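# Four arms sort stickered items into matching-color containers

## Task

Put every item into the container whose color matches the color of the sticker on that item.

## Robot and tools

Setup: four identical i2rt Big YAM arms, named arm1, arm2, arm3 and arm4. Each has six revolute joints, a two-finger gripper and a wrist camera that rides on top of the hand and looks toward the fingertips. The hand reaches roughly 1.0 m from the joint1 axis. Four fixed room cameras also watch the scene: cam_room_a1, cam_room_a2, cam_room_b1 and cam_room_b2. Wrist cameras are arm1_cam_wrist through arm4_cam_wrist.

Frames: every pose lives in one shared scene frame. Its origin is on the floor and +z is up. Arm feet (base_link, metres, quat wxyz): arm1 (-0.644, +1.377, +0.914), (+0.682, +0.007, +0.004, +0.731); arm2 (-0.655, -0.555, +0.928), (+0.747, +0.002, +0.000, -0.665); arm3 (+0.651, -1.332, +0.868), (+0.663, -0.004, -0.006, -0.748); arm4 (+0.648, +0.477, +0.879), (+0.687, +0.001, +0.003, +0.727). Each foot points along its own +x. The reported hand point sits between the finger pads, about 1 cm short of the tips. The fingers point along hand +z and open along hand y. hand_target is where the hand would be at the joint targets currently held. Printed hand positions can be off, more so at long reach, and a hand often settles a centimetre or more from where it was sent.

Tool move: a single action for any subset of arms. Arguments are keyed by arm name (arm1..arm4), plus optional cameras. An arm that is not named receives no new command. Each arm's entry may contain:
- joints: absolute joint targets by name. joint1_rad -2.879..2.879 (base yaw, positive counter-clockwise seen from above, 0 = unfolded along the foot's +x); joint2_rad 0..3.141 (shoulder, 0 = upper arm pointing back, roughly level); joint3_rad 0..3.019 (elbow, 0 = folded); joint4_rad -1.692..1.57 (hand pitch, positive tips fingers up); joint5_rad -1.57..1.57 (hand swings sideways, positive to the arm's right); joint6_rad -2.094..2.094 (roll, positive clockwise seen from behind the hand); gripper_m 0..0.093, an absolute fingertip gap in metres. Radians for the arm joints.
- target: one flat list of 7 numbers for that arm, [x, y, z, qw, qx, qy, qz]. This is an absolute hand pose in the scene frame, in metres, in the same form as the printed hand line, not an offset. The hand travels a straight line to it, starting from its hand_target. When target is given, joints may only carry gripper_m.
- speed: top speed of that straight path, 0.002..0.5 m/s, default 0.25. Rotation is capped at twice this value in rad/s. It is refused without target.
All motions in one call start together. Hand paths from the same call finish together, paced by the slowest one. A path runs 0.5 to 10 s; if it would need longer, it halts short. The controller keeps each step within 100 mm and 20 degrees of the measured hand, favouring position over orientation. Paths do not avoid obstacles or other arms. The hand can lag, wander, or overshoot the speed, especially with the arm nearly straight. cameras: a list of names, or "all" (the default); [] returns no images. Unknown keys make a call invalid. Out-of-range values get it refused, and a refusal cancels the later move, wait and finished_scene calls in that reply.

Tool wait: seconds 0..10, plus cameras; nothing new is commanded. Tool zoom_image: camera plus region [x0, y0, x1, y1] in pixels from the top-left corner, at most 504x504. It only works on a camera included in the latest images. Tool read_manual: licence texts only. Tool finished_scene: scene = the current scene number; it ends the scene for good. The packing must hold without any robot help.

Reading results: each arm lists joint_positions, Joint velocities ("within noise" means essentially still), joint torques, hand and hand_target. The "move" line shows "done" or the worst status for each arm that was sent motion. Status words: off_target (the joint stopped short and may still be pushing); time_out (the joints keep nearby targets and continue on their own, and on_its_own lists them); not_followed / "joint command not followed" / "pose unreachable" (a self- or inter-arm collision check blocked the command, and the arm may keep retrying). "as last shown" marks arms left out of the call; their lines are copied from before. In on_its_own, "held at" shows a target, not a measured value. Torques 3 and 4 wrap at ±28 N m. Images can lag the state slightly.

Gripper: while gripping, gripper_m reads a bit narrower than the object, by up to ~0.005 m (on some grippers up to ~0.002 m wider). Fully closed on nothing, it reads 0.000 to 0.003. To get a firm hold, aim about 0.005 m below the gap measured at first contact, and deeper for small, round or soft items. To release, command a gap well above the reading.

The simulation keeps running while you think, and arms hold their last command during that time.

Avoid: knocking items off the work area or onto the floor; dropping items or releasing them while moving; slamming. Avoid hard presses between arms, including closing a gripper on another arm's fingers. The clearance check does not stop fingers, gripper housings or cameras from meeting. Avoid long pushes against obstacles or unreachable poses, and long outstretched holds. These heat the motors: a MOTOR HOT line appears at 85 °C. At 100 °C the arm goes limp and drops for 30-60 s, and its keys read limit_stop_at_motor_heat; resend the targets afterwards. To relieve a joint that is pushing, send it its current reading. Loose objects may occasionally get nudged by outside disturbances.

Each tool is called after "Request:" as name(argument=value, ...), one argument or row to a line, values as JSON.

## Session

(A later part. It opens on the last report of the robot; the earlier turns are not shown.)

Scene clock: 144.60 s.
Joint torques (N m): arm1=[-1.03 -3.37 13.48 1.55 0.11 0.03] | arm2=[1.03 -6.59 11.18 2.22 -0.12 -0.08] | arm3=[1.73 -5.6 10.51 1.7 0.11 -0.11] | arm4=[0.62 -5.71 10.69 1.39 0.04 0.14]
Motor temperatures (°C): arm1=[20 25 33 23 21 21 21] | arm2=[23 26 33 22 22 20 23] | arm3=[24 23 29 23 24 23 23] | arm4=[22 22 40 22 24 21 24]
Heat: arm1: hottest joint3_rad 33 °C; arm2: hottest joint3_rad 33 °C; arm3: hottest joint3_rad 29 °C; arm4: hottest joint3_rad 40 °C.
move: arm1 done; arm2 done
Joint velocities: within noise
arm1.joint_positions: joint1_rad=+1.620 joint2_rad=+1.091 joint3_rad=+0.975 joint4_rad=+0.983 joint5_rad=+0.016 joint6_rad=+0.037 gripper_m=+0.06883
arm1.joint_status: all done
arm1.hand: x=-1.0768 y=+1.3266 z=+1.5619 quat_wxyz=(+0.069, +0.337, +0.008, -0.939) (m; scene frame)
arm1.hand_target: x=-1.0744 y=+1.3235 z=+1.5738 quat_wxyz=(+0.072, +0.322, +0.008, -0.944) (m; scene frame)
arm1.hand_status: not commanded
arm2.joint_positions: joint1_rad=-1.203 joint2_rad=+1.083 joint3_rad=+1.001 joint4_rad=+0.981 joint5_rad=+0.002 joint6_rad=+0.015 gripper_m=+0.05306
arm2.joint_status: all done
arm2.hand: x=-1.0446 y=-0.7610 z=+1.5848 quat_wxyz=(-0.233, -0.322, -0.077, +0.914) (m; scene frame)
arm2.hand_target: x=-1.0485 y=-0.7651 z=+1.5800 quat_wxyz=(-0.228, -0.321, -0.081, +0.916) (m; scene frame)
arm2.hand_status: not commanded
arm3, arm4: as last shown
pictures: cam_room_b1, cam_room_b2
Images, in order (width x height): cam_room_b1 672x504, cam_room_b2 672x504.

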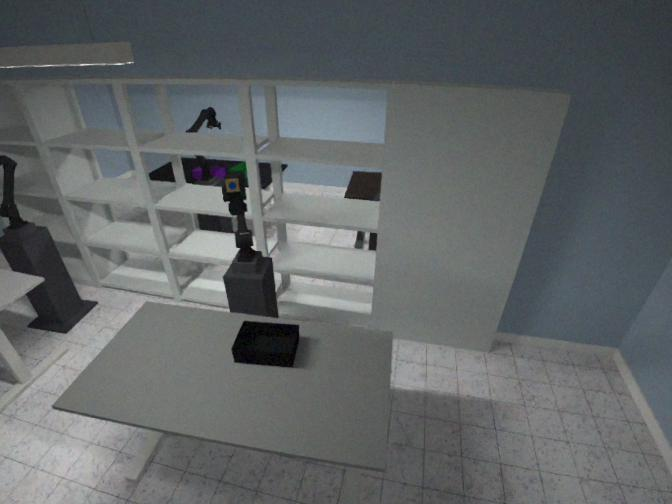

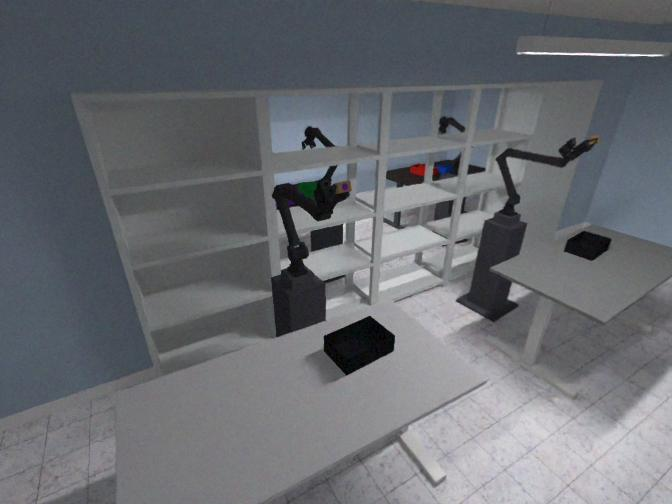

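Request:
zoom_image(
  camera="cam_room_b1",
  region=[200, 160, 270, 215],
)

Request:
zoom_image(
  camera="cam_room_b2",
  region=[310, 165, 370, 210],
)

Request:
zoom_image(
  camera="cam_room_b2",
  region=[550, 120, 620, 175],
)

Scaled by 7.200.

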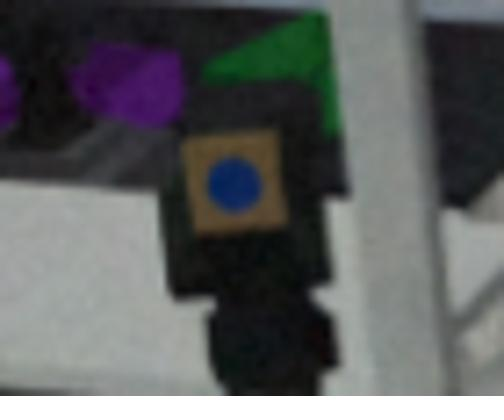

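Scaled by 8.400.

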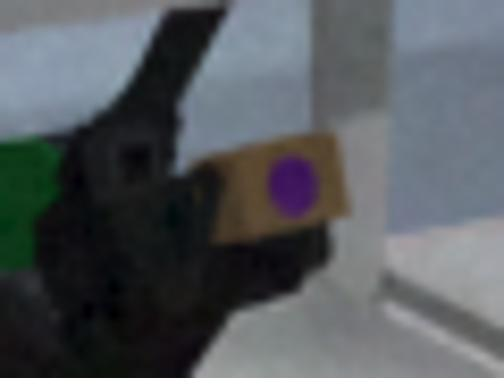

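Scaled by 7.200.

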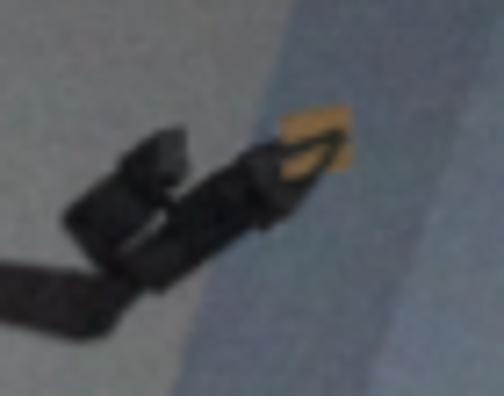

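Request:
move(
  arm1={"joints": {"joint2_rad": 0.7, "joint3_rad": 1.2, "joint4_rad": -1.2, "joint5_rad": 0.0, "joint6_rad": 0.0}},
  arm2={"joints": {"joint2_rad": 0.7, "joint3_rad": 1.2, "joint4_rad": -1.2, "joint5_rad": 0.0, "joint6_rad": 0.0}},
  arm3={"joints": {"joint2_rad": 0.7, "joint3_rad": 1.2, "joint4_rad": -1.2, "joint5_rad": 0.0, "joint6_rad": 0.0}},
  cameras=["arm3_cam_wrist","arm4_cam_wrist"],
)

Request:
move(
  arm1={"joints": {"joint1_rad": -2.36}},
  arm2={"joints": {"joint1_rad": 0.97}},
  cameras=["arm1_cam_wrist","arm2_cam_wrist"],
)

Scene clock: 164.40 s.
Joint torques (N m): arm1=[-1.73 -0.03 12.77 1.39 -0.03 -0.08] | arm2=[1.03 -3.66 11.47 1.81 -0.1 -0.08] | arm3=[1.96 -1.03 9.28 1.85 0.1 -0.11] | arm4=[0.38 -5.48 10.7 1.4 0.1 0.18]
Motor temperatures (°C): arm1=[20 24 36 23 21 21 22] | arm2=[23 26 33 22 22 20 24] | arm3=[24 23 29 23 24 23 23] | arm4=[22 22 41 22 24 21 24]
Heat: arm1: hottest joint3_rad 36 °C; arm2: hottest joint3_rad 33 °C; arm3: hottest joint3_rad 29 °C; arm4: hottest joint3_rad 41 °C.
move: arm1 done; arm2 done; arm3 done
Joint velocities: within noise
arm1.joint_positions: joint1_rad=+1.620 joint2_rad=+0.710 joint3_rad=+1.177 joint4_rad=-1.193 joint5_rad=+0.002 joint6_rad=+0.008 gripper_m=+0.06883
arm1.joint_status: all done
arm1.hand: x=-0.9387 y=+1.3413 z=+1.3566 quat_wxyz=(+0.023, +0.907, +0.050, -0.417) (m; scene frame)
arm1.hand_target: x=-0.9336 y=+1.3391 z=+1.3696 quat_wxyz=(+0.025, +0.902, +0.057, -0.428) (m; scene frame)
arm1.hand_status: not commanded
arm2.joint_positions: joint1_rad=-1.203 joint2_rad=+0.714 joint3_rad=+1.194 joint4_rad=-1.188 joint5_rad=+0.002 joint6_rad=+0.014 gripper_m=+0.05306
arm2.joint_status: all done
arm2.hand: x=-0.9267 y=-0.6984 z=+1.3734 quat_wxyz=(-0.101, -0.884, -0.212, +0.404) (m; scene frame)
arm2.hand_target: x=-0.9205 y=-0.6967 z=+1.3782 quat_wxyz=(-0.101, -0.880, -0.220, +0.408) (m; scene frame)
arm2.hand_status: not commanded
arm3.joint_positions: joint1_rad=+1.681 joint2_rad=+0.697 joint3_rad=+1.198 joint4_rad=-1.207 joint5_rad=-0.002 joint6_rad=+0.006 gripper_m=+0.09398
arm3.joint_status: all done
arm3.hand: x=+0.9477 y=-1.3287 z=+1.3174 quat_wxyz=(-0.419, -0.004, -0.908, +0.006) (m; scene frame)
arm3.hand_target: x=+0.9497 y=-1.3263 z=+1.3190 quat_wxyz=(-0.422, +0.002, -0.906, +0.007) (m; scene frame)
arm3.hand_status: not commanded
arm4.joint_positions: joint1_rad=-1.569 joint2_rad=+0.910 joint3_rad=+1.275 joint4_rad=-1.211 joint5_rad=+0.001 joint6_rad=-0.012 gripper_m=+0.09398
arm4.joint_status: not commanded
arm4.hand: x=+1.0122 y=+0.4992 z=+1.3008 quat_wxyz=(-0.352, +0.033, -0.935, -0.006) (m; scene frame)
arm4.hand_target: x=+1.0122 y=+0.4991 z=+1.3193 quat_wxyz=(-0.374, +0.027, -0.927, -0.009) (m; scene frame)
arm4.hand_status: not commanded
pictures: arm3_cam_wrist, arm4_cam_wrist
Images, in order (width x height): arm3_cam_wrist 672x504, arm4_cam_wrist 672x504.

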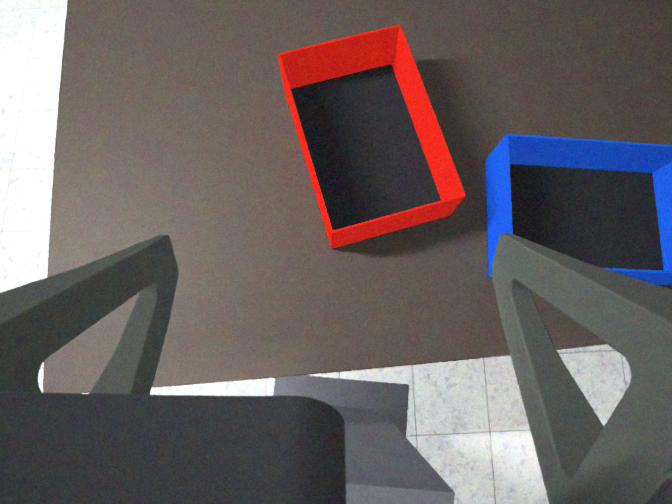

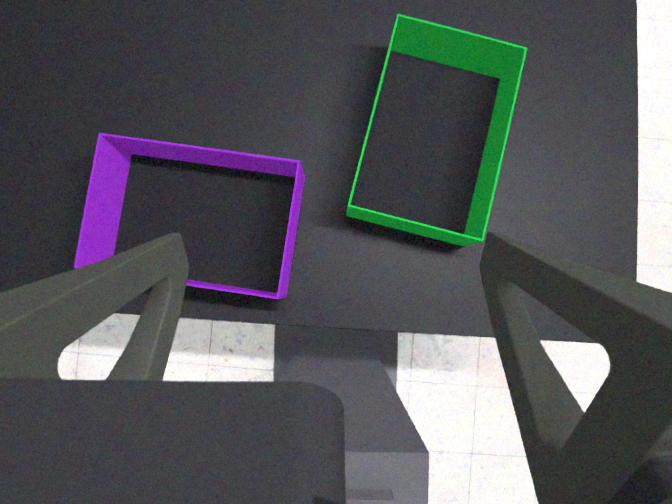

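Scene clock: 167.03 s.
Joint torques (N m): arm1=[-1.85 -0.03 13.03 1.31 -0.06 0.01] | arm2=[1.2 -3.49 11.44 1.81 0.11 -0.06] | arm3=[1.96 -0.91 9.29 1.89 0.11 -0.12] | arm4=[0.56 -5.66 10.7 1.36 0.09 0.19]
Motor temperatures (°C): arm1=[20 24 36 23 21 21 22] | arm2=[23 26 33 22 22 20 24] | arm3=[24 23 29 23 24 23 23] | arm4=[22 22 41 22 24 21 24]
Heat: arm1: hottest joint3_rad 36 °C; arm2: hottest joint3_rad 33 °C; arm3: hottest joint3_rad 29 °C; arm4: hottest joint3_rad 41 °C.
move: arm1 done; arm2 done
Joint velocities: within noise
arm1.joint_positions: joint1_rad=-2.354 joint2_rad=+0.710 joint3_rad=+1.177 joint4_rad=-1.193 joint5_rad=+0.002 joint6_rad=+0.006 gripper_m=+0.06898
arm1.joint_status: all done
arm1.hand: x=-0.4078 y=+1.1765 z=+1.3478 quat_wxyz=(-0.378, -0.321, -0.856, +0.145) (m; scene frame)
arm1.hand_target: x=-0.4120 y=+1.1784 z=+1.3611 quat_wxyz=(-0.388, -0.319, -0.852, +0.150) (m; scene frame)
arm1.hand_status: not commanded
arm2.joint_positions: joint1_rad=+0.966 joint2_rad=+0.714 joint3_rad=+1.194 joint4_rad=-1.188 joint5_rad=-0.003 joint6_rad=+0.013 gripper_m=+0.05307
arm2.joint_status: all done
arm2.hand: x=-0.3859 y=-0.6999 z=+1.3744 quat_wxyz=(-0.407, -0.225, -0.880, +0.095) (m; scene frame)
arm2.hand_target: x=-0.3912 y=-0.6964 z=+1.3792 quat_wxyz=(-0.410, -0.218, -0.880, +0.100) (m; scene frame)
arm2.hand_status: not commanded
arm3, arm4: as last shown
pictures: arm1_cam_wrist, arm2_cam_wrist
Images, in order (width x height): arm1_cam_wrist 672x504, arm2_cam_wrist 672x504.

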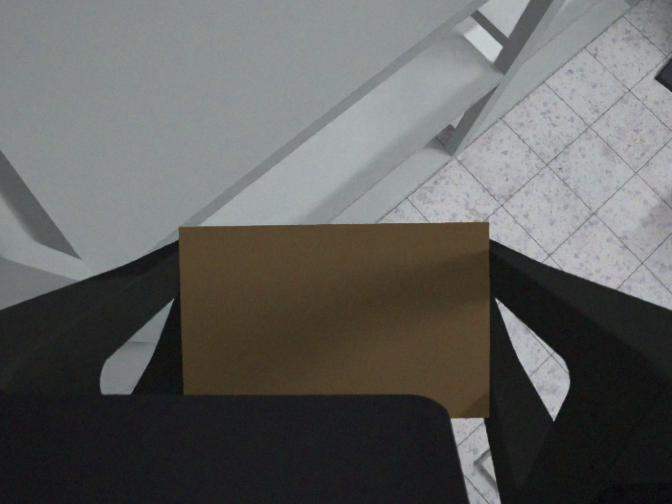

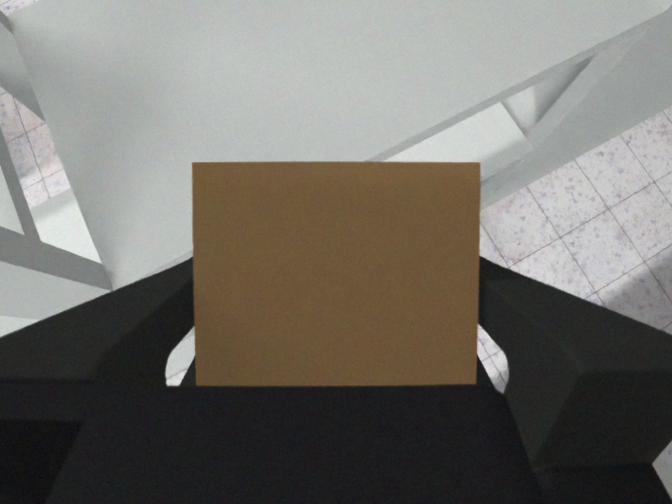

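Request:
move(
  arm1={"target": [-0.3286, 1.0998, 1.13, 0.2987, 0.2856, 0.9057, -0.0942], "speed": 0.3},
  arm2={"target": [-0.2835, -0.7509, 1.13, 0.2998, 0.2745, 0.9091, -0.0905], "speed": 0.3},
  arm3={"joints": {"joint1_rad": -2.035}},
  cameras=["arm1_cam_wrist","arm2_cam_wrist"],
)

Request:
move(
  arm1={"target": [-0.050, 0.857, 1.075, 0.3035, 0.2346, 0.9203, -0.0774], "speed": 0.25},
  arm2={"target": [-0.018, -0.891, 1.075, 0.2998, 0.2745, 0.9091, -0.0905], "speed": 0.25},
  cameras=["arm1_cam_wrist","arm2_cam_wrist"],
)

Scene clock: 184.47 s.
Joint torques (N m): arm1=[-3.02 -5.3 12.45 2.03 -0.12 -0.02] | arm2=[1.61 -8.82 11.19 2.84 0.23 0.21] | arm3=[0.62 -2.02 9.33 1.85 -0.08 -0.1] | arm4=[0.73 -5.89 10.71 1.43 0.14 0.18]
Motor temperatures (°C): arm1=[20 24 36 23 21 21 22] | arm2=[23 25 33 22 22 20 24] | arm3=[24 23 29 23 24 23 23] | arm4=[22 22 41 22 24 21 24]
Heat: arm1: hottest joint3_rad 36 °C; arm2: hottest joint3_rad 33 °C; arm3: hottest joint3_rad 29 °C; arm4: hottest joint3_rad 41 °C.
move: arm1 off_target; arm2 done; arm3 done
Joint velocities: within noise
arm1.joint_positions: joint1_rad=-2.394 joint2_rad=+1.068 joint3_rad=+0.844 joint4_rad=-0.744 joint5_rad=-0.097 joint6_rad=-0.112 gripper_m=+0.06897
arm1.joint_status: not commanded
arm1.hand: x=-0.3306 y=+1.1074 z=+1.1169 quat_wxyz=(-0.281, -0.288, -0.912, +0.084) (m; scene frame)
arm1.hand_target: x=-0.3288 y=+1.1000 z=+1.1301 quat_wxyz=(-0.299, -0.286, -0.906, +0.094) (m; scene frame)
arm1.hand_status: off_target (0.015 m and 2.4 deg from the pose sent, 0.244 m and 12.8 deg at the start)
arm2.joint_positions: joint1_rad=+0.998 joint2_rad=+1.090 joint3_rad=+0.830 joint4_rad=-0.702 joint5_rad=+0.082 joint6_rad=+0.096 gripper_m=+0.05307
arm2.joint_status: not commanded
arm2.hand: x=-0.2882 y=-0.7523 z=+1.1264 quat_wxyz=(-0.288, -0.272, -0.914, +0.090) (m; scene frame)
arm2.hand_target: x=-0.2836 y=-0.7509 z=+1.1300 quat_wxyz=(-0.300, -0.274, -0.909, +0.090) (m; scene frame)
arm2.hand_status: done (0.006 m and 1.5 deg from the pose sent, 0.270 m and 14.0 deg at the start)
arm3.joint_positions: joint1_rad=-2.025 joint2_rad=+0.705 joint3_rad=+1.198 joint4_rad=-1.207 joint5_rad=+0.002 joint6_rad=+0.005 gripper_m=+0.09402
arm3.joint_status: all done
arm3.hand: x=+0.3994 y=-1.1619 z=+1.3125 quat_wxyz=(+0.112, -0.873, +0.263, +0.396) (m; scene frame)
arm3.hand_target: x=+0.4012 y=-1.1598 z=+1.3161 quat_wxyz=(+0.116, -0.869, +0.264, +0.402) (m; scene frame)
arm3.hand_status: not commanded
arm4: as last shown
pictures: arm1_cam_wrist, arm2_cam_wrist
Images, in order (width x height): arm1_cam_wrist 672x504, arm2_cam_wrist 672x504.

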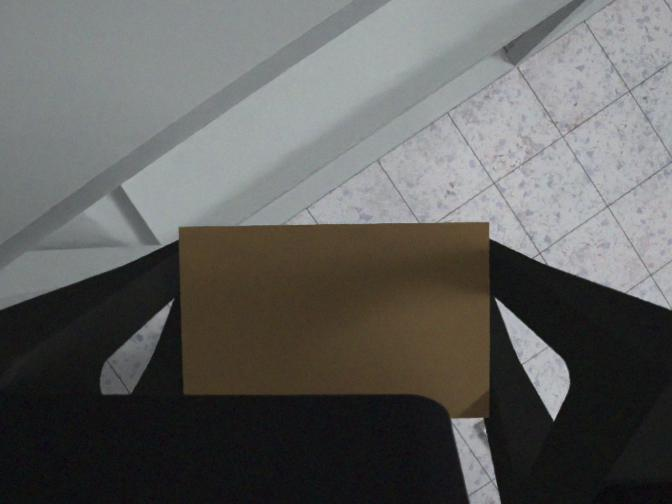

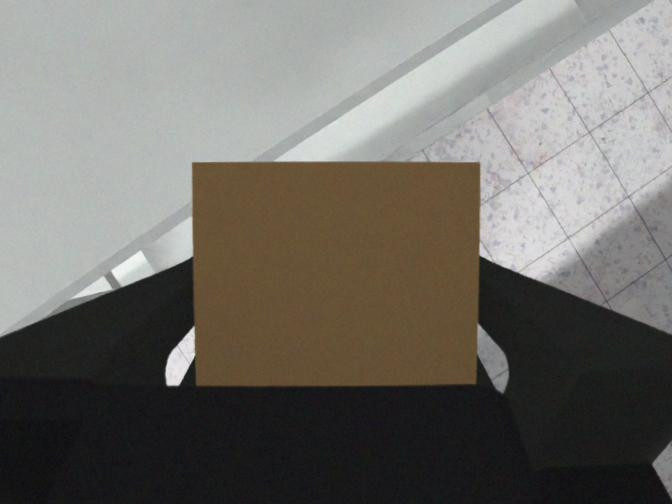

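Scene clock: 186.70 s.
Joint torques (N m): arm1=[-2.55 -19.02 17.37 0.79 -0.14 -0.09] | arm2=[0.09 -19.43 16.28 1.4 -0.11 0.06] | arm3=[0.56 -2.02 9.35 1.81 -0.08 -0.11] | arm4=[0.5 -5.83 10.76 1.4 0.07 0.17]
Motor temperatures (°C): arm1=[20 24 36 23 21 21 22] | arm2=[23 25 33 22 22 20 24] | arm3=[24 23 29 23 24 23 23] | arm4=[22 22 41 22 24 21 24]
Heat: arm1: hottest joint3_rad 36 °C; arm2: hottest joint3_rad 33 °C; arm3: hottest joint3_rad 29 °C; arm4: hottest joint3_rad 41 °C.
move: arm1 off_target; arm2 off_target
Joint velocities: within noise
arm1.joint_positions: joint1_rad=-2.394 joint2_rad=+2.068 joint3_rad=+1.837 joint4_rad=-0.761 joint5_rad=-0.156 joint6_rad=-0.194 gripper_m=+0.06897
arm1.joint_status: not commanded
arm1.hand: x=-0.0648 y=+0.8704 z=+1.0433 quat_wxyz=(-0.280, -0.243, -0.927, +0.064) (m; scene frame)
arm1.hand_target: x=-0.0518 y=+0.8585 z=+1.0754 quat_wxyz=(-0.304, -0.235, -0.920, +0.078) (m; scene frame)
arm1.hand_status: off_target (0.037 m and 3.3 deg from the pose sent, 0.378 m and 6.7 deg at the start)
arm2.joint_positions: joint1_rad=+0.998 joint2_rad=+1.885 joint3_rad=+1.522 joint4_rad=-0.602 joint5_rad=+0.078 joint6_rad=+0.096 gripper_m=+0.05307
arm2.joint_status: not commanded
arm2.hand: x=-0.0329 y=-0.8767 z=+1.0602 quat_wxyz=(-0.287, -0.272, -0.914, +0.088) (m; scene frame)
arm2.hand_target: x=-0.0193 y=-0.8904 z=+1.0752 quat_wxyz=(-0.300, -0.274, -0.909, +0.091) (m; scene frame)
arm2.hand_status: off_target (0.025 m and 1.7 deg from the pose sent, 0.308 m and 1.5 deg at the start)
arm3, arm4: as last shown
pictures: arm1_cam_wrist, arm2_cam_wrist
Images, in order (width x height): arm1_cam_wrist 672x504, arm2_cam_wrist 672x504.

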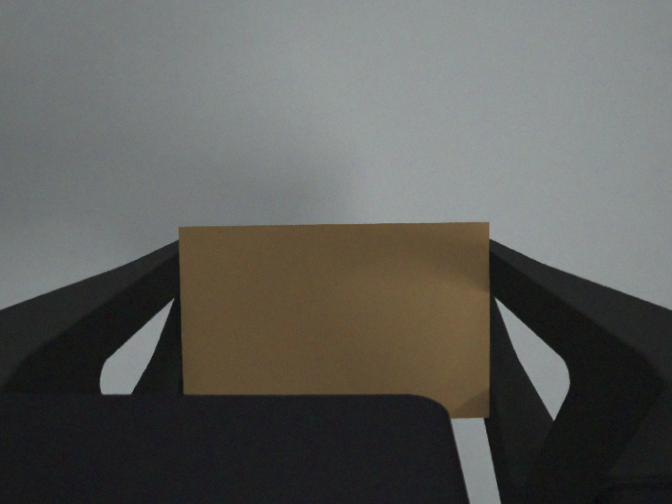

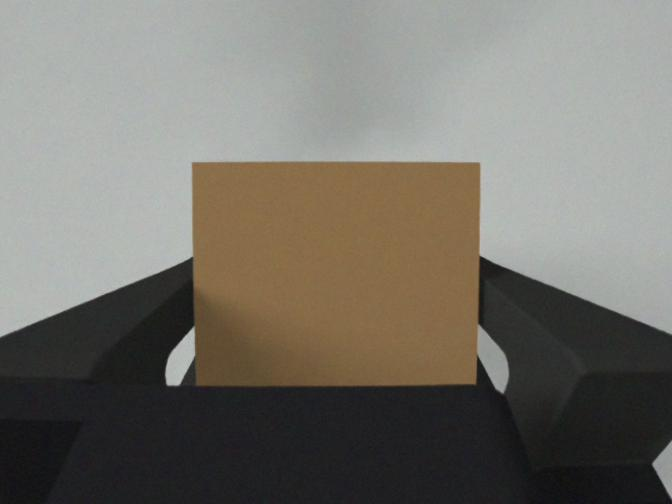

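Request:
move(
  arm1={"target": [-0.050, 0.857, 1.056, 0.3035, 0.2346, 0.9203, -0.0774], "speed": 0.05},
  arm2={"target": [-0.018, -0.891, 1.045, 0.2998, 0.2745, 0.9091, -0.0905], "speed": 0.05},
  cameras=[],
)

Request:
move(
  arm1={"target": [-0.050, 0.857, 1.043, 0.3035, 0.2346, 0.9203, -0.0774], "speed": 0.05},
  arm2={"target": [-0.018, -0.891, 1.031, 0.2998, 0.2745, 0.9091, -0.0905], "speed": 0.05},
  cameras=["arm1_cam_wrist","arm2_cam_wrist"],
)

Scene clock: 194.10 s.
Joint torques (N m): arm1=[-1.67 -17.79 15.16 1.91 -0.16 -0.06] | arm2=[0.03 -18.96 13.08 2.81 -0.11 0.07] | arm3=[0.62 -2.02 9.33 1.83 -0.09 -0.1] | arm4=[1.26 -5.83 10.67 1.42 0.08 0.14]
Motor temperatures (°C): arm1=[20 24 37 23 21 21 22] | arm2=[23 25 36 22 22 20 24] | arm3=[24 23 29 23 24 23 23] | arm4=[22 22 41 22 24 21 24]
Heat: arm1: hottest joint3_rad 37 °C; arm2: hottest joint3_rad 36 °C; arm3: hottest joint3_rad 29 °C; arm4: hottest joint3_rad 41 °C.
move: arm1 off_target; arm2 off_target
Joint velocities: within noise
arm1.joint_positions: joint1_rad=-2.394 joint2_rad=+2.069 joint3_rad=+1.837 joint4_rad=-0.749 joint5_rad=-0.156 joint6_rad=-0.194 gripper_m=+0.06897
arm1.joint_status: not commanded
arm1.hand: x=-0.0629 y=+0.8686 z=+1.0438 quat_wxyz=(-0.284, -0.242, -0.925, +0.067) (m; scene frame)
arm1.hand_target: x=-0.0510 y=+0.8577 z=+1.0562 quat_wxyz=(-0.303, -0.235, -0.920, +0.078) (m; scene frame)
arm1.hand_status: off_target (0.021 m and 2.7 deg from the pose sent, 0.024 m and 3.3 deg at the start)
arm2.joint_positions: joint1_rad=+0.998 joint2_rad=+1.909 joint3_rad=+1.522 joint4_rad=-0.569 joint5_rad=+0.078 joint6_rad=+0.096 gripper_m=+0.05307
arm2.joint_status: not commanded
arm2.hand: x=-0.0271 y=-0.8795 z=+1.0489 quat_wxyz=(-0.291, -0.271, -0.913, +0.089) (m; scene frame)
arm2.hand_target: x=-0.0186 y=-0.8907 z=+1.0452 quat_wxyz=(-0.300, -0.274, -0.909, +0.091) (m; scene frame)
arm2.hand_status: off_target (0.015 m and 1.2 deg from the pose sent, 0.026 m and 1.7 deg at the start)
arm3, arm4: as last shown
pictures: none
No camera images: "cameras" was empty.

Scene clock: 195.07 s.
Joint torques (N m): arm1=[-1.79 -18.14 13.59 1.91 -0.15 -0.03] | arm2=[-0.03 -19.02 11.63 2.84 -0.12 0.05] | arm3=[0.5 -2.02 9.31 1.83 -0.08 -0.11] | arm4=[0.85 -5.66 10.71 1.5 0.08 0.16]
Motor temperatures (°C): arm1=[20 24 37 23 21 21 22] | arm2=[23 25 36 22 22 20 24] | arm3=[24 23 29 23 24 23 23] | arm4=[22 22 41 22 24 21 24]
Heat: arm1: hottest joint3_rad 37 °C; arm2: hottest joint3_rad 36 °C; arm3: hottest joint3_rad 29 °C; arm4: hottest joint3_rad 41 °C.
move: arm1 off_target; arm2 off_target
Joint velocities: within noise
arm1.joint_positions: joint1_rad=-2.394 joint2_rad=+2.082 joint3_rad=+1.837 joint4_rad=-0.721 joint5_rad=-0.156 joint6_rad=-0.194 gripper_m=+0.06897
arm1.joint_status: not commanded
arm1.hand: x=-0.0588 y=+0.8647 z=+1.0375 quat_wxyz=(-0.290, -0.241, -0.923, +0.070) (m; scene frame)
arm1.hand_target: x=-0.0505 y=+0.8573 z=+1.0431 quat_wxyz=(-0.303, -0.235, -0.920, +0.077) (m; scene frame)
arm1.hand_status: off_target (0.013 m and 1.9 deg from the pose sent, 0.017 m and 2.7 deg at the start)
arm2.joint_positions: joint1_rad=+0.998 joint2_rad=+1.921 joint3_rad=+1.522 joint4_rad=-0.538 joint5_rad=+0.078 joint6_rad=+0.096 gripper_m=+0.05307
arm2.joint_status: not commanded
arm2.hand: x=-0.0216 y=-0.8821 z=+1.0447 quat_wxyz=(-0.300, -0.271, -0.910, +0.091) (m; scene frame)
arm2.hand_target: x=-0.0186 y=-0.8906 z=+1.0311 quat_wxyz=(-0.300, -0.274, -0.909, +0.091) (m; scene frame)
arm2.hand_status: off_target (0.017 m and 0.4 deg from the pose sent, 0.023 m and 1.2 deg at the start)
arm3, arm4: as last shown
pictures: arm1_cam_wrist, arm2_cam_wrist
Images, in order (width x height): arm1_cam_wrist 672x504, arm2_cam_wrist 672x504.

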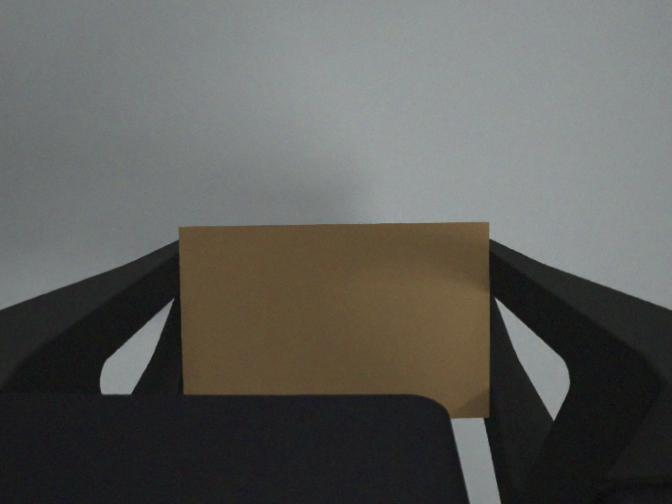

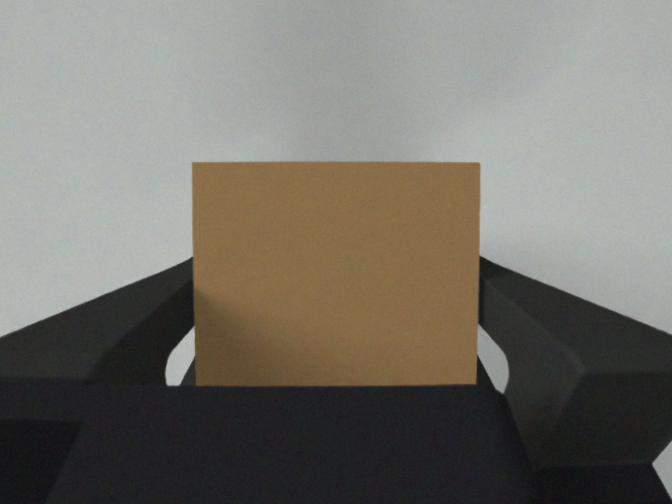

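Request:
move(
  arm1={"target": [-0.051, 0.858, 1.028, 0.2914, 0.2356, 0.9241, -0.0743], "speed": 0.05},
  arm2={"target": [-0.019, -0.890, 1.014, 0.2838, 0.2760, 0.9142, -0.0857], "speed": 0.05},
  cameras=[],
)

Request:
move(
  arm1={"target": [-0.051, 0.858, 1.016, 0.2914, 0.2356, 0.9241, -0.0743], "speed": 0.05},
  arm2={"target": [-0.019, -0.890, 1.004, 0.2838, 0.2760, 0.9142, -0.0857], "speed": 0.05},
  cameras=[],
)

Scene clock: 202.60 s.
Joint torques (N m): arm1=[-1.32 -17.38 13.56 1.7 0 -0.05] | arm2=[0.15 -19.6 12.19 2.14 -0.12 0.08] | arm3=[0.56 -1.96 9.39 1.83 -0.08 -0.1] | arm4=[0.56 -5.48 10.56 1.52 0.04 0.16]
Motor temperatures (°C): arm1=[20 25 37 23 21 21 22] | arm2=[23 25 36 22 22 20 24] | arm3=[24 23 29 23 24 23 23] | arm4=[22 22 41 22 24 21 24]
Heat: arm1: hottest joint3_rad 37 °C; arm2: hottest joint3_rad 36 °C; arm3: hottest joint3_rad 29 °C; arm4: hottest joint3_rad 41 °C.
move: arm1 off_target; arm2 off_target
Joint velocities: within noise
arm1.joint_positions: joint1_rad=-2.394 joint2_rad=+2.103 joint3_rad=+1.837 joint4_rad=-0.721 joint5_rad=-0.153 joint6_rad=-0.196 gripper_m=+0.06897
arm1.joint_status: not commanded
arm1.hand: x=-0.0594 y=+0.8645 z=+1.0220 quat_wxyz=(-0.281, -0.242, -0.926, +0.067) (m; scene frame)
arm1.hand_target: x=-0.0514 y=+0.8583 z=+1.0282 quat_wxyz=(-0.291, -0.236, -0.924, +0.074) (m; scene frame)
arm1.hand_status: off_target (0.012 m and 1.6 deg from the pose sent, 0.014 m and 0.8 deg at the start)
arm2.joint_positions: joint1_rad=+0.997 joint2_rad=+1.951 joint3_rad=+1.522 joint4_rad=-0.538 joint5_rad=+0.074 joint6_rad=+0.096 gripper_m=+0.05307
arm2.joint_status: not commanded
arm2.hand: x=-0.0220 y=-0.8814 z=+1.0244 quat_wxyz=(-0.286, -0.271, -0.915, +0.087) (m; scene frame)
arm2.hand_target: x=-0.0194 y=-0.8898 z=+1.0142 quat_wxyz=(-0.284, -0.276, -0.914, +0.086) (m; scene frame)
arm2.hand_status: off_target (0.014 m and 0.6 deg from the pose sent, 0.032 m and 2.1 deg at the start)
arm3, arm4: as last shown
pictures: none
No camera images: "cameras" was empty.

Scene clock: 203.57 s.
Joint torques (N m): arm1=[-1.49 -17.73 12.25 1.99 0 -0.02] | arm2=[-0.09 -19.37 11.21 2.76 -0.12 0.08] | arm3=[0.62 -1.96 9.32 1.8 -0.09 -0.1] | arm4=[0.79 -5.42 10.7 1.39 0.07 0.18]
Motor temperatures (°C): arm1=[20 25 37 23 21 21 22] | arm2=[23 25 36 22 22 20 24] | arm3=[24 23 29 23 24 23 23] | arm4=[22 22 41 22 24 21 24]
Heat: arm1: hottest joint3_rad 37 °C; arm2: hottest joint3_rad 36 °C; arm3: hottest joint3_rad 29 °C; arm4: hottest joint3_rad 41 °C.
move: arm1 done; arm2 off_target
Joint velocities: within noise
arm1.joint_positions: joint1_rad=-2.394 joint2_rad=+2.110 joint3_rad=+1.837 joint4_rad=-0.704 joint5_rad=-0.153 joint6_rad=-0.196 gripper_m=+0.06897
arm1.joint_status: not commanded
arm1.hand: x=-0.0569 y=+0.8622 z=+1.0191 quat_wxyz=(-0.285, -0.241, -0.925, +0.069) (m; scene frame)
arm1.hand_target: x=-0.0513 y=+0.8582 z=+1.0161 quat_wxyz=(-0.291, -0.236, -0.924, +0.074) (m; scene frame)
arm1.hand_status: done (0.008 m and 1.1 deg from the pose sent, 0.012 m and 1.6 deg at the start)
arm2.joint_positions: joint1_rad=+0.997 joint2_rad=+1.958 joint3_rad=+1.522 joint4_rad=-0.532 joint5_rad=+0.074 joint6_rad=+0.096 gripper_m=+0.05307
arm2.joint_status: not commanded
arm2.hand: x=-0.0211 y=-0.8819 z=+1.0203 quat_wxyz=(-0.286, -0.271, -0.915, +0.086) (m; scene frame)
arm2.hand_target: x=-0.0196 y=-0.8896 z=+1.0042 quat_wxyz=(-0.284, -0.276, -0.914, +0.086) (m; scene frame)
arm2.hand_status: off_target (0.018 m and 0.6 deg from the pose sent, 0.022 m and 0.6 deg at the start)
arm3, arm4: as last shown
pictures: none
No camera images: "cameras" was empty.

Request:
move(
  arm1={"target": [-0.051, 0.858, 1.008, 0.2914, 0.2356, 0.9241, -0.0743], "speed": 0.04},
  arm2={"target": [-0.019, -0.890, 0.995, 0.2838, 0.2760, 0.9142, -0.0857], "speed": 0.04},
  cameras=["arm1_cam_wrist","arm2_cam_wrist"],
)

Scene clock: 209.57 s.
Joint torques (N m): arm1=[-2.43 -18.37 11.12 2.03 0 -0.05] | arm2=[0.03 -19.31 10.39 2.82 -0.12 0.08] | arm3=[0.56 -1.85 9.37 1.84 -0.09 -0.1] | arm4=[1.38 -5.54 10.8 1.43 0.08 0.16]
Motor temperatures (°C): arm1=[20 25 37 23 21 21 22] | arm2=[23 26 36 22 22 20 24] | arm3=[24 23 29 23 24 23 23] | arm4=[22 22 41 22 24 21 24]
Heat: arm1: hottest joint3_rad 37 °C; arm2: hottest joint3_rad 36 °C; arm3: hottest joint3_rad 29 °C; arm4: hottest joint3_rad 41 °C.
move: arm1 done; arm2 off_target
Joint velocities: within noise
arm1.joint_positions: joint1_rad=-2.394 joint2_rad=+2.117 joint3_rad=+1.837 joint4_rad=-0.687 joint5_rad=-0.153 joint6_rad=-0.196 gripper_m=+0.06897
arm1.joint_status: not commanded
arm1.hand: x=-0.0545 y=+0.8599 z=+1.0162 quat_wxyz=(-0.290, -0.240, -0.924, +0.072) (m; scene frame)
arm1.hand_target: x=-0.0512 y=+0.8581 z=+1.0079 quat_wxyz=(-0.291, -0.236, -0.924, +0.074) (m; scene frame)
arm1.hand_status: done (0.009 m and 0.6 deg from the pose sent, 0.013 m and 1.1 deg at the start)
arm2.joint_positions: joint1_rad=+0.997 joint2_rad=+1.968 joint3_rad=+1.522 joint4_rad=-0.513 joint5_rad=+0.074 joint6_rad=+0.096 gripper_m=+0.05307
arm2.joint_status: not commanded
arm2.hand: x=-0.0180 y=-0.8833 z=+1.0155 quat_wxyz=(-0.290, -0.271, -0.914, +0.087) (m; scene frame)
arm2.hand_target: x=-0.0197 y=-0.8896 z=+0.9953 quat_wxyz=(-0.284, -0.276, -0.914, +0.086) (m; scene frame)
arm2.hand_status: off_target (0.022 m and 0.9 deg from the pose sent, 0.027 m and 0.6 deg at the start)
arm3: as last shown
arm4.joint_positions: joint1_rad=-1.569 joint2_rad=+0.910 joint3_rad=+1.275 joint4_rad=-1.211 joint5_rad=+0.001 joint6_rad=-0.012 gripper_m=+0.09398
arm4.joint_status: not commanded
arm4.hand: x=+1.0122 y=+0.4992 z=+1.3008 quat_wxyz=(-0.352, +0.033, -0.935, -0.006) (m; scene frame)
arm4.hand_target: x=+1.0122 y=+0.4991 z=+1.3193 quat_wxyz=(-0.374, +0.027, -0.927, -0.009) (m; scene frame)
arm4.hand_status: not commanded
pictures: arm1_cam_wrist, arm2_cam_wrist
Images, in order (width x height): arm1_cam_wrist 672x504, arm2_cam_wrist 672x504.

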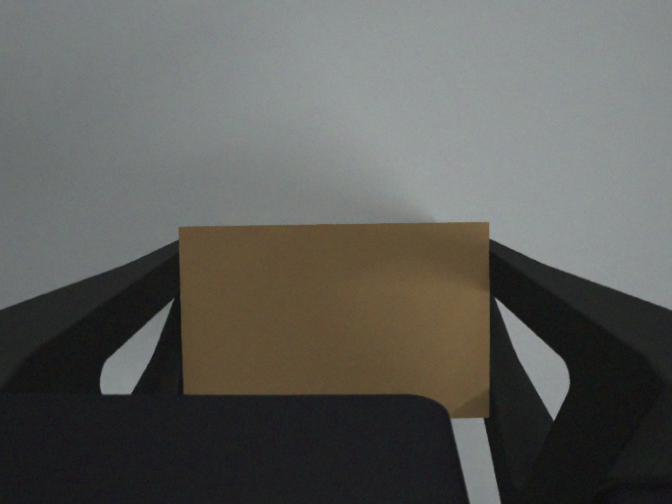

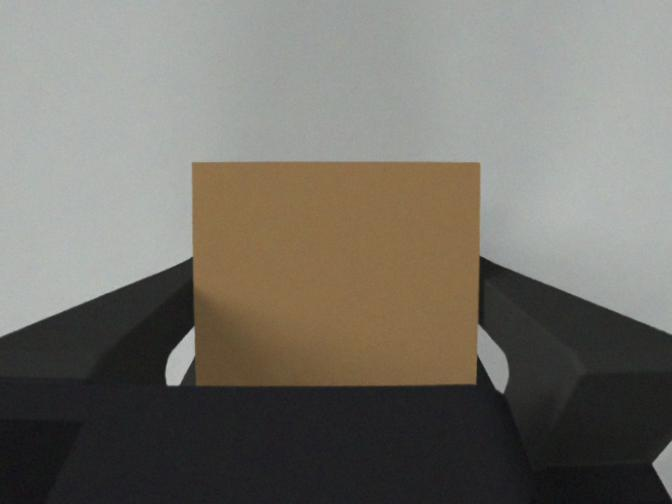

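Request:
move(
  arm1={"target": [-0.051, 0.858, 0.998, 0.2914, 0.2356, 0.9241, -0.0743], "speed": 0.04},
  arm2={"target": [-0.021, -0.888, 0.985, 0.2838, 0.2760, 0.9142, -0.0857], "speed": 0.04},
  cameras=[],
)

Request:
move(
  arm1={"target": [-0.051, 0.858, 0.990, 0.2914, 0.2356, 0.9241, -0.0743], "speed": 0.04},
  arm2={"target": [-0.022, -0.887, 0.977, 0.2838, 0.2760, 0.9142, -0.0857], "speed": 0.04},
  cameras=["arm1_cam_wrist","arm2_cam_wrist"],
)

Scene clock: 214.47 s.
Joint torques (N m): arm1=[-2.26 -17.73 10.69 2.07 -0.03 -0.04] | arm2=[0.09 -19.25 9.61 2.81 -0.07 0.09] | arm3=[0.56 -2.08 9.36 1.81 -0.08 -0.11] | arm4=[0.79 -5.71 10.78 1.47 0.07 0.16]
Motor temperatures (°C): arm1=[20 26 37 23 21 21 22] | arm2=[23 26 35 22 22 20 24] | arm3=[24 23 29 23 24 23 23] | arm4=[21 22 42 22 24 21 24]
Heat: arm1: hottest joint3_rad 37 °C; arm2: hottest joint3_rad 35 °C; arm3: hottest joint3_rad 29 °C; arm4: hottest joint3_rad 42 °C.
move: arm1 off_target; arm2 off_target
Joint velocities: within noise
arm1.joint_positions: joint1_rad=-2.394 joint2_rad=+2.117 joint3_rad=+1.828 joint4_rad=-0.665 joint5_rad=-0.153 joint6_rad=-0.197 gripper_m=+0.06897
arm1.joint_status: not commanded
arm1.hand: x=-0.0534 y=+0.8587 z=+1.0145 quat_wxyz=(-0.295, -0.239, -0.922, +0.075) (m; scene frame)
arm1.hand_target: x=-0.0514 y=+0.8583 z=+0.9982 quat_wxyz=(-0.291, -0.236, -0.924, +0.074) (m; scene frame)
arm1.hand_status: off_target (0.017 m and 0.6 deg from the pose sent, 0.019 m and 0.6 deg at the start)
arm2.joint_positions: joint1_rad=+0.997 joint2_rad=+1.970 joint3_rad=+1.511 joint4_rad=-0.486 joint5_rad=+0.074 joint6_rad=+0.096 gripper_m=+0.05307
arm2.joint_status: not commanded
arm2.hand: x=-0.0170 y=-0.8838 z=+1.0126 quat_wxyz=(-0.296, -0.271, -0.912, +0.088) (m; scene frame)
arm2.hand_target: x=-0.0220 y=-0.8874 z=+0.9854 quat_wxyz=(-0.284, -0.276, -0.914, +0.086) (m; scene frame)
arm2.hand_status: off_target (0.028 m and 1.6 deg from the pose sent, 0.031 m and 0.9 deg at the start)
arm3, arm4: as last shown
pictures: none
No camera images: "cameras" was empty.

Scene clock: 215.43 s.
Joint torques (N m): arm1=[-1.44 -17.2 10.36 1.92 -0.07 -0.07] | arm2=[0.09 -18.55 9.07 2.71 -0.05 0.1] | arm3=[0.38 -2.02 9.35 1.8 -0.08 -0.1] | arm4=[0.97 -5.83 10.73 1.48 0.09 0.14]
Motor temperatures (°C): arm1=[20 26 37 23 21 21 22] | arm2=[23 26 35 22 22 20 24] | arm3=[24 23 29 23 24 23 23] | arm4=[21 22 42 22 24 21 24]
Heat: arm1: hottest joint3_rad 37 °C; arm2: hottest joint3_rad 35 °C; arm3: hottest joint3_rad 29 °C; arm4: hottest joint3_rad 42 °C.
move: arm1 off_target; arm2 off_target
Joint velocities: within noise
arm1.joint_positions: joint1_rad=-2.394 joint2_rad=+2.117 joint3_rad=+1.823 joint4_rad=-0.647 joint5_rad=-0.153 joint6_rad=-0.197 gripper_m=+0.06897
arm1.joint_status: not commanded
arm1.hand: x=-0.0519 y=+0.8573 z=+1.0145 quat_wxyz=(-0.301, -0.238, -0.920, +0.078) (m; scene frame)
arm1.hand_target: x=-0.0516 y=+0.8584 z=+0.9905 quat_wxyz=(-0.292, -0.236, -0.924, +0.074) (m; scene frame)
arm1.hand_status: off_target (0.025 m and 1.2 deg from the pose sent, 0.025 m and 0.6 deg at the start)
arm2.joint_positions: joint1_rad=+0.997 joint2_rad=+1.970 joint3_rad=+1.504 joint4_rad=-0.465 joint5_rad=+0.074 joint6_rad=+0.096 gripper_m=+0.05307
arm2.joint_status: not commanded
arm2.hand: x=-0.0154 y=-0.8846 z=+1.0125 quat_wxyz=(-0.303, -0.270, -0.909, +0.089) (m; scene frame)
arm2.hand_target: x=-0.0232 y=-0.8862 z=+0.9779 quat_wxyz=(-0.284, -0.276, -0.914, +0.086) (m; scene frame)
arm2.hand_status: off_target (0.036 m and 2.4 deg from the pose sent, 0.036 m and 1.6 deg at the start)
arm3.joint_positions: joint1_rad=-2.025 joint2_rad=+0.705 joint3_rad=+1.198 joint4_rad=-1.207 joint5_rad=+0.002 joint6_rad=+0.005 gripper_m=+0.09402
arm3.joint_status: not commanded
arm3.hand: x=+0.3994 y=-1.1619 z=+1.3125 quat_wxyz=(+0.112, -0.873, +0.263, +0.396) (m; scene frame)
arm3.hand_target: x=+0.4012 y=-1.1598 z=+1.3161 quat_wxyz=(+0.116, -0.869, +0.264, +0.402) (m; scene frame)
arm3.hand_status: not commanded
arm4: as last shown
pictures: arm1_cam_wrist, arm2_cam_wrist
Images, in order (width x height): arm1_cam_wrist 672x504, arm2_cam_wrist 672x504.

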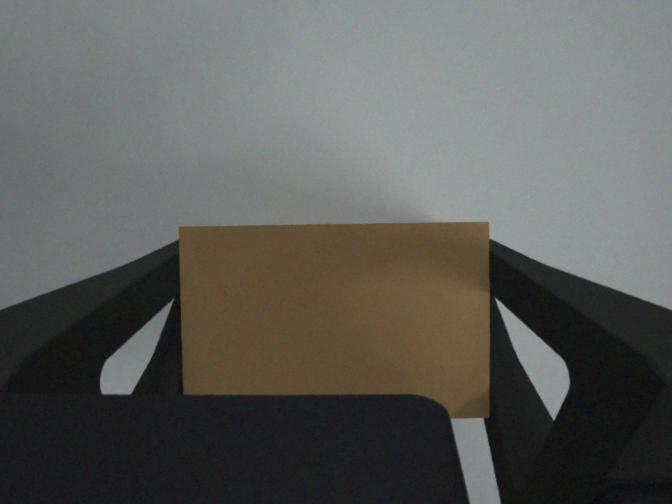

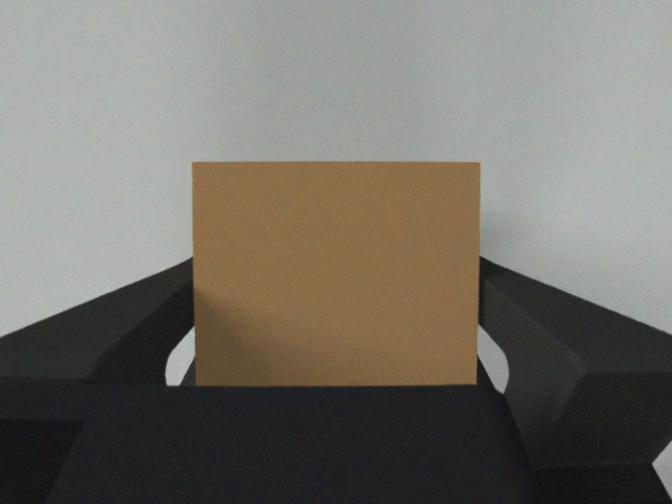

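Request:
move(
  arm1={"target": [-0.0519, 0.8583, 1.004, 0.2868, 0.2365, 0.9258, -0.0731], "speed": 0.05},
  arm2={"target": [-0.0175, -0.885, 0.998, 0.2791, 0.2765, 0.9156, -0.0842], "speed": 0.05},
  cameras=[],
)

Request:
move(
  arm1={"joints": {"gripper_m": 0.088}},
  arm2={"joints": {"gripper_m": 0.085}},
  cameras=["arm1_cam_wrist","arm2_cam_wrist"],
)

Scene clock: 223.73 s.
Joint torques (N m): arm1=[-1.61 -18.26 12.75 0.4 0.06 -0.03] | arm2=[0.62 -19.66 12.53 0.65 0.05 0.14] | arm3=[0.56 -2.08 9.33 1.83 -0.08 -0.1] | arm4=[0.62 -5.42 10.78 1.52 0.05 0.15]
Motor temperatures (°C): arm1=[20 26 36 23 21 21 22] | arm2=[23 26 35 22 22 20 25] | arm3=[24 23 29 23 24 23 23] | arm4=[21 22 42 22 24 21 24]
Heat: arm1: hottest joint3_rad 36 °C; arm2: hottest joint3_rad 35 °C; arm3: hottest joint3_rad 29 °C; arm4: hottest joint3_rad 42 °C.
move: arm1 done; arm2 off_target
Joint velocities: within noise
arm1.joint_positions: joint1_rad=-2.394 joint2_rad=+2.117 joint3_rad=+1.823 joint4_rad=-0.653 joint5_rad=-0.153 joint6_rad=-0.197 gripper_m=+0.06897
arm1.joint_status: not commanded
arm1.hand: x=-0.0528 y=+0.8582 z=+1.0136 quat_wxyz=(-0.298, -0.239, -0.921, +0.076) (m; scene frame)
arm1.hand_target: x=-0.0520 y=+0.8583 z=+1.0042 quat_wxyz=(-0.287, -0.237, -0.925, +0.073) (m; scene frame)
arm1.hand_status: done (0.010 m and 1.4 deg from the pose sent, 0.010 m and 1.8 deg at the start)
arm2.joint_positions: joint1_rad=+0.997 joint2_rad=+1.970 joint3_rad=+1.505 joint4_rad=-0.481 joint5_rad=+0.074 joint6_rad=+0.096 gripper_m=+0.05307
arm2.joint_status: not commanded
arm2.hand: x=-0.0178 y=-0.8834 z=+1.0107 quat_wxyz=(-0.296, -0.271, -0.912, +0.088) (m; scene frame)
arm2.hand_target: x=-0.0178 y=-0.8849 z=+0.9981 quat_wxyz=(-0.280, -0.276, -0.916, +0.084) (m; scene frame)
arm2.hand_status: off_target (0.013 m and 2.2 deg from the pose sent, 0.015 m and 3.0 deg at the start)
arm3, arm4: as last shown
pictures: none
No camera images: "cameras" was empty.

Scene clock: 224.37 s.
Joint torques (N m): arm1=[-1.55 -18.49 12.53 0.87 -0.04 -0.04] | arm2=[0.97 -19.72 12.53 1.18 -0.13 0.09] | arm3=[0.56 -1.96 9.33 1.83 -0.08 -0.11] | arm4=[0.79 -5.66 10.66 1.44 0.05 0.19]
Motor temperatures (°C): arm1=[20 26 36 23 21 21 22] | arm2=[23 26 35 22 22 20 24] | arm3=[24 23 29 23 24 23 23] | arm4=[21 22 42 22 24 21 24]
Heat: arm1: hottest joint3_rad 36 °C; arm2: hottest joint3_rad 35 °C; arm3: hottest joint3_rad 29 °C; arm4: hottest joint3_rad 42 °C.
move: arm1 done; arm2 done
Joint velocities: within noise
arm1.joint_positions: joint1_rad=-2.394 joint2_rad=+2.121 joint3_rad=+1.823 joint4_rad=-0.665 joint5_rad=-0.151 joint6_rad=-0.197 gripper_m=+0.08797
arm1.joint_status: all done
arm1.hand: x=-0.0549 y=+0.8597 z=+1.0087 quat_wxyz=(-0.291, -0.240, -0.923, +0.073) (m; scene frame)
arm1.hand_target: x=-0.0520 y=+0.8583 z=+1.0041 quat_wxyz=(-0.287, -0.236, -0.925, +0.073) (m; scene frame)
arm1.hand_status: not commanded
arm2.joint_positions: joint1_rad=+0.993 joint2_rad=+1.970 joint3_rad=+1.505 joint4_rad=-0.493 joint5_rad=+0.078 joint6_rad=+0.101 gripper_m=+0.08494
arm2.joint_status: all done
arm2.hand: x=-0.0216 y=-0.8853 z=+1.0090 quat_wxyz=(-0.290, -0.276, -0.912, +0.089) (m; scene frame)
arm2.hand_target: x=-0.0177 y=-0.8848 z=+0.9981 quat_wxyz=(-0.280, -0.276, -0.916, +0.084) (m; scene frame)
arm2.hand_status: not commanded
arm3, arm4: as last shown
pictures: arm1_cam_wrist, arm2_cam_wrist
Images, in order (width x height): arm1_cam_wrist 672x504, arm2_cam_wrist 672x504.

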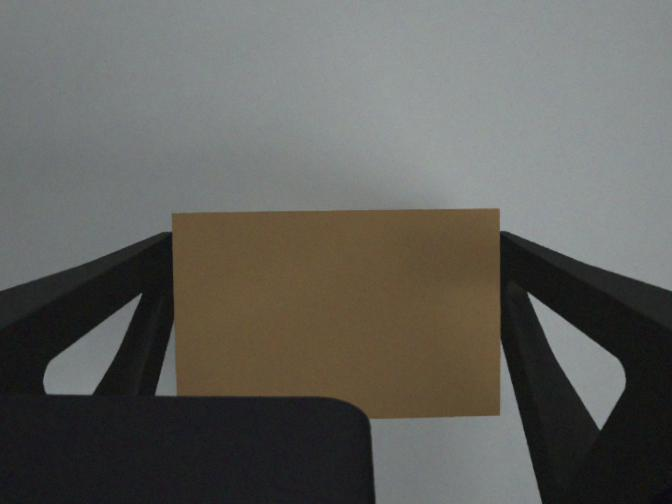

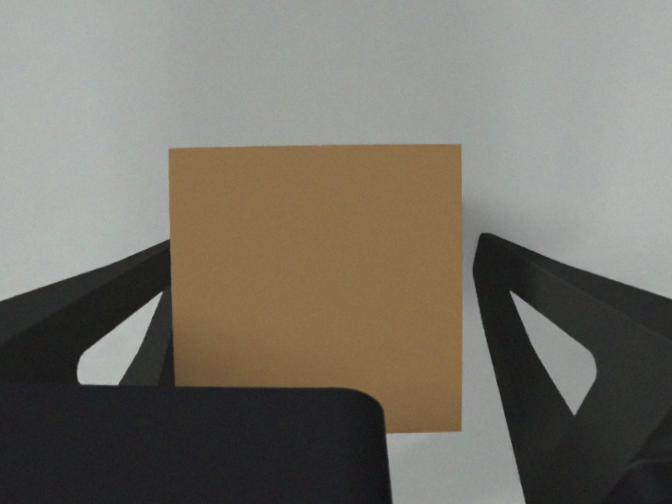

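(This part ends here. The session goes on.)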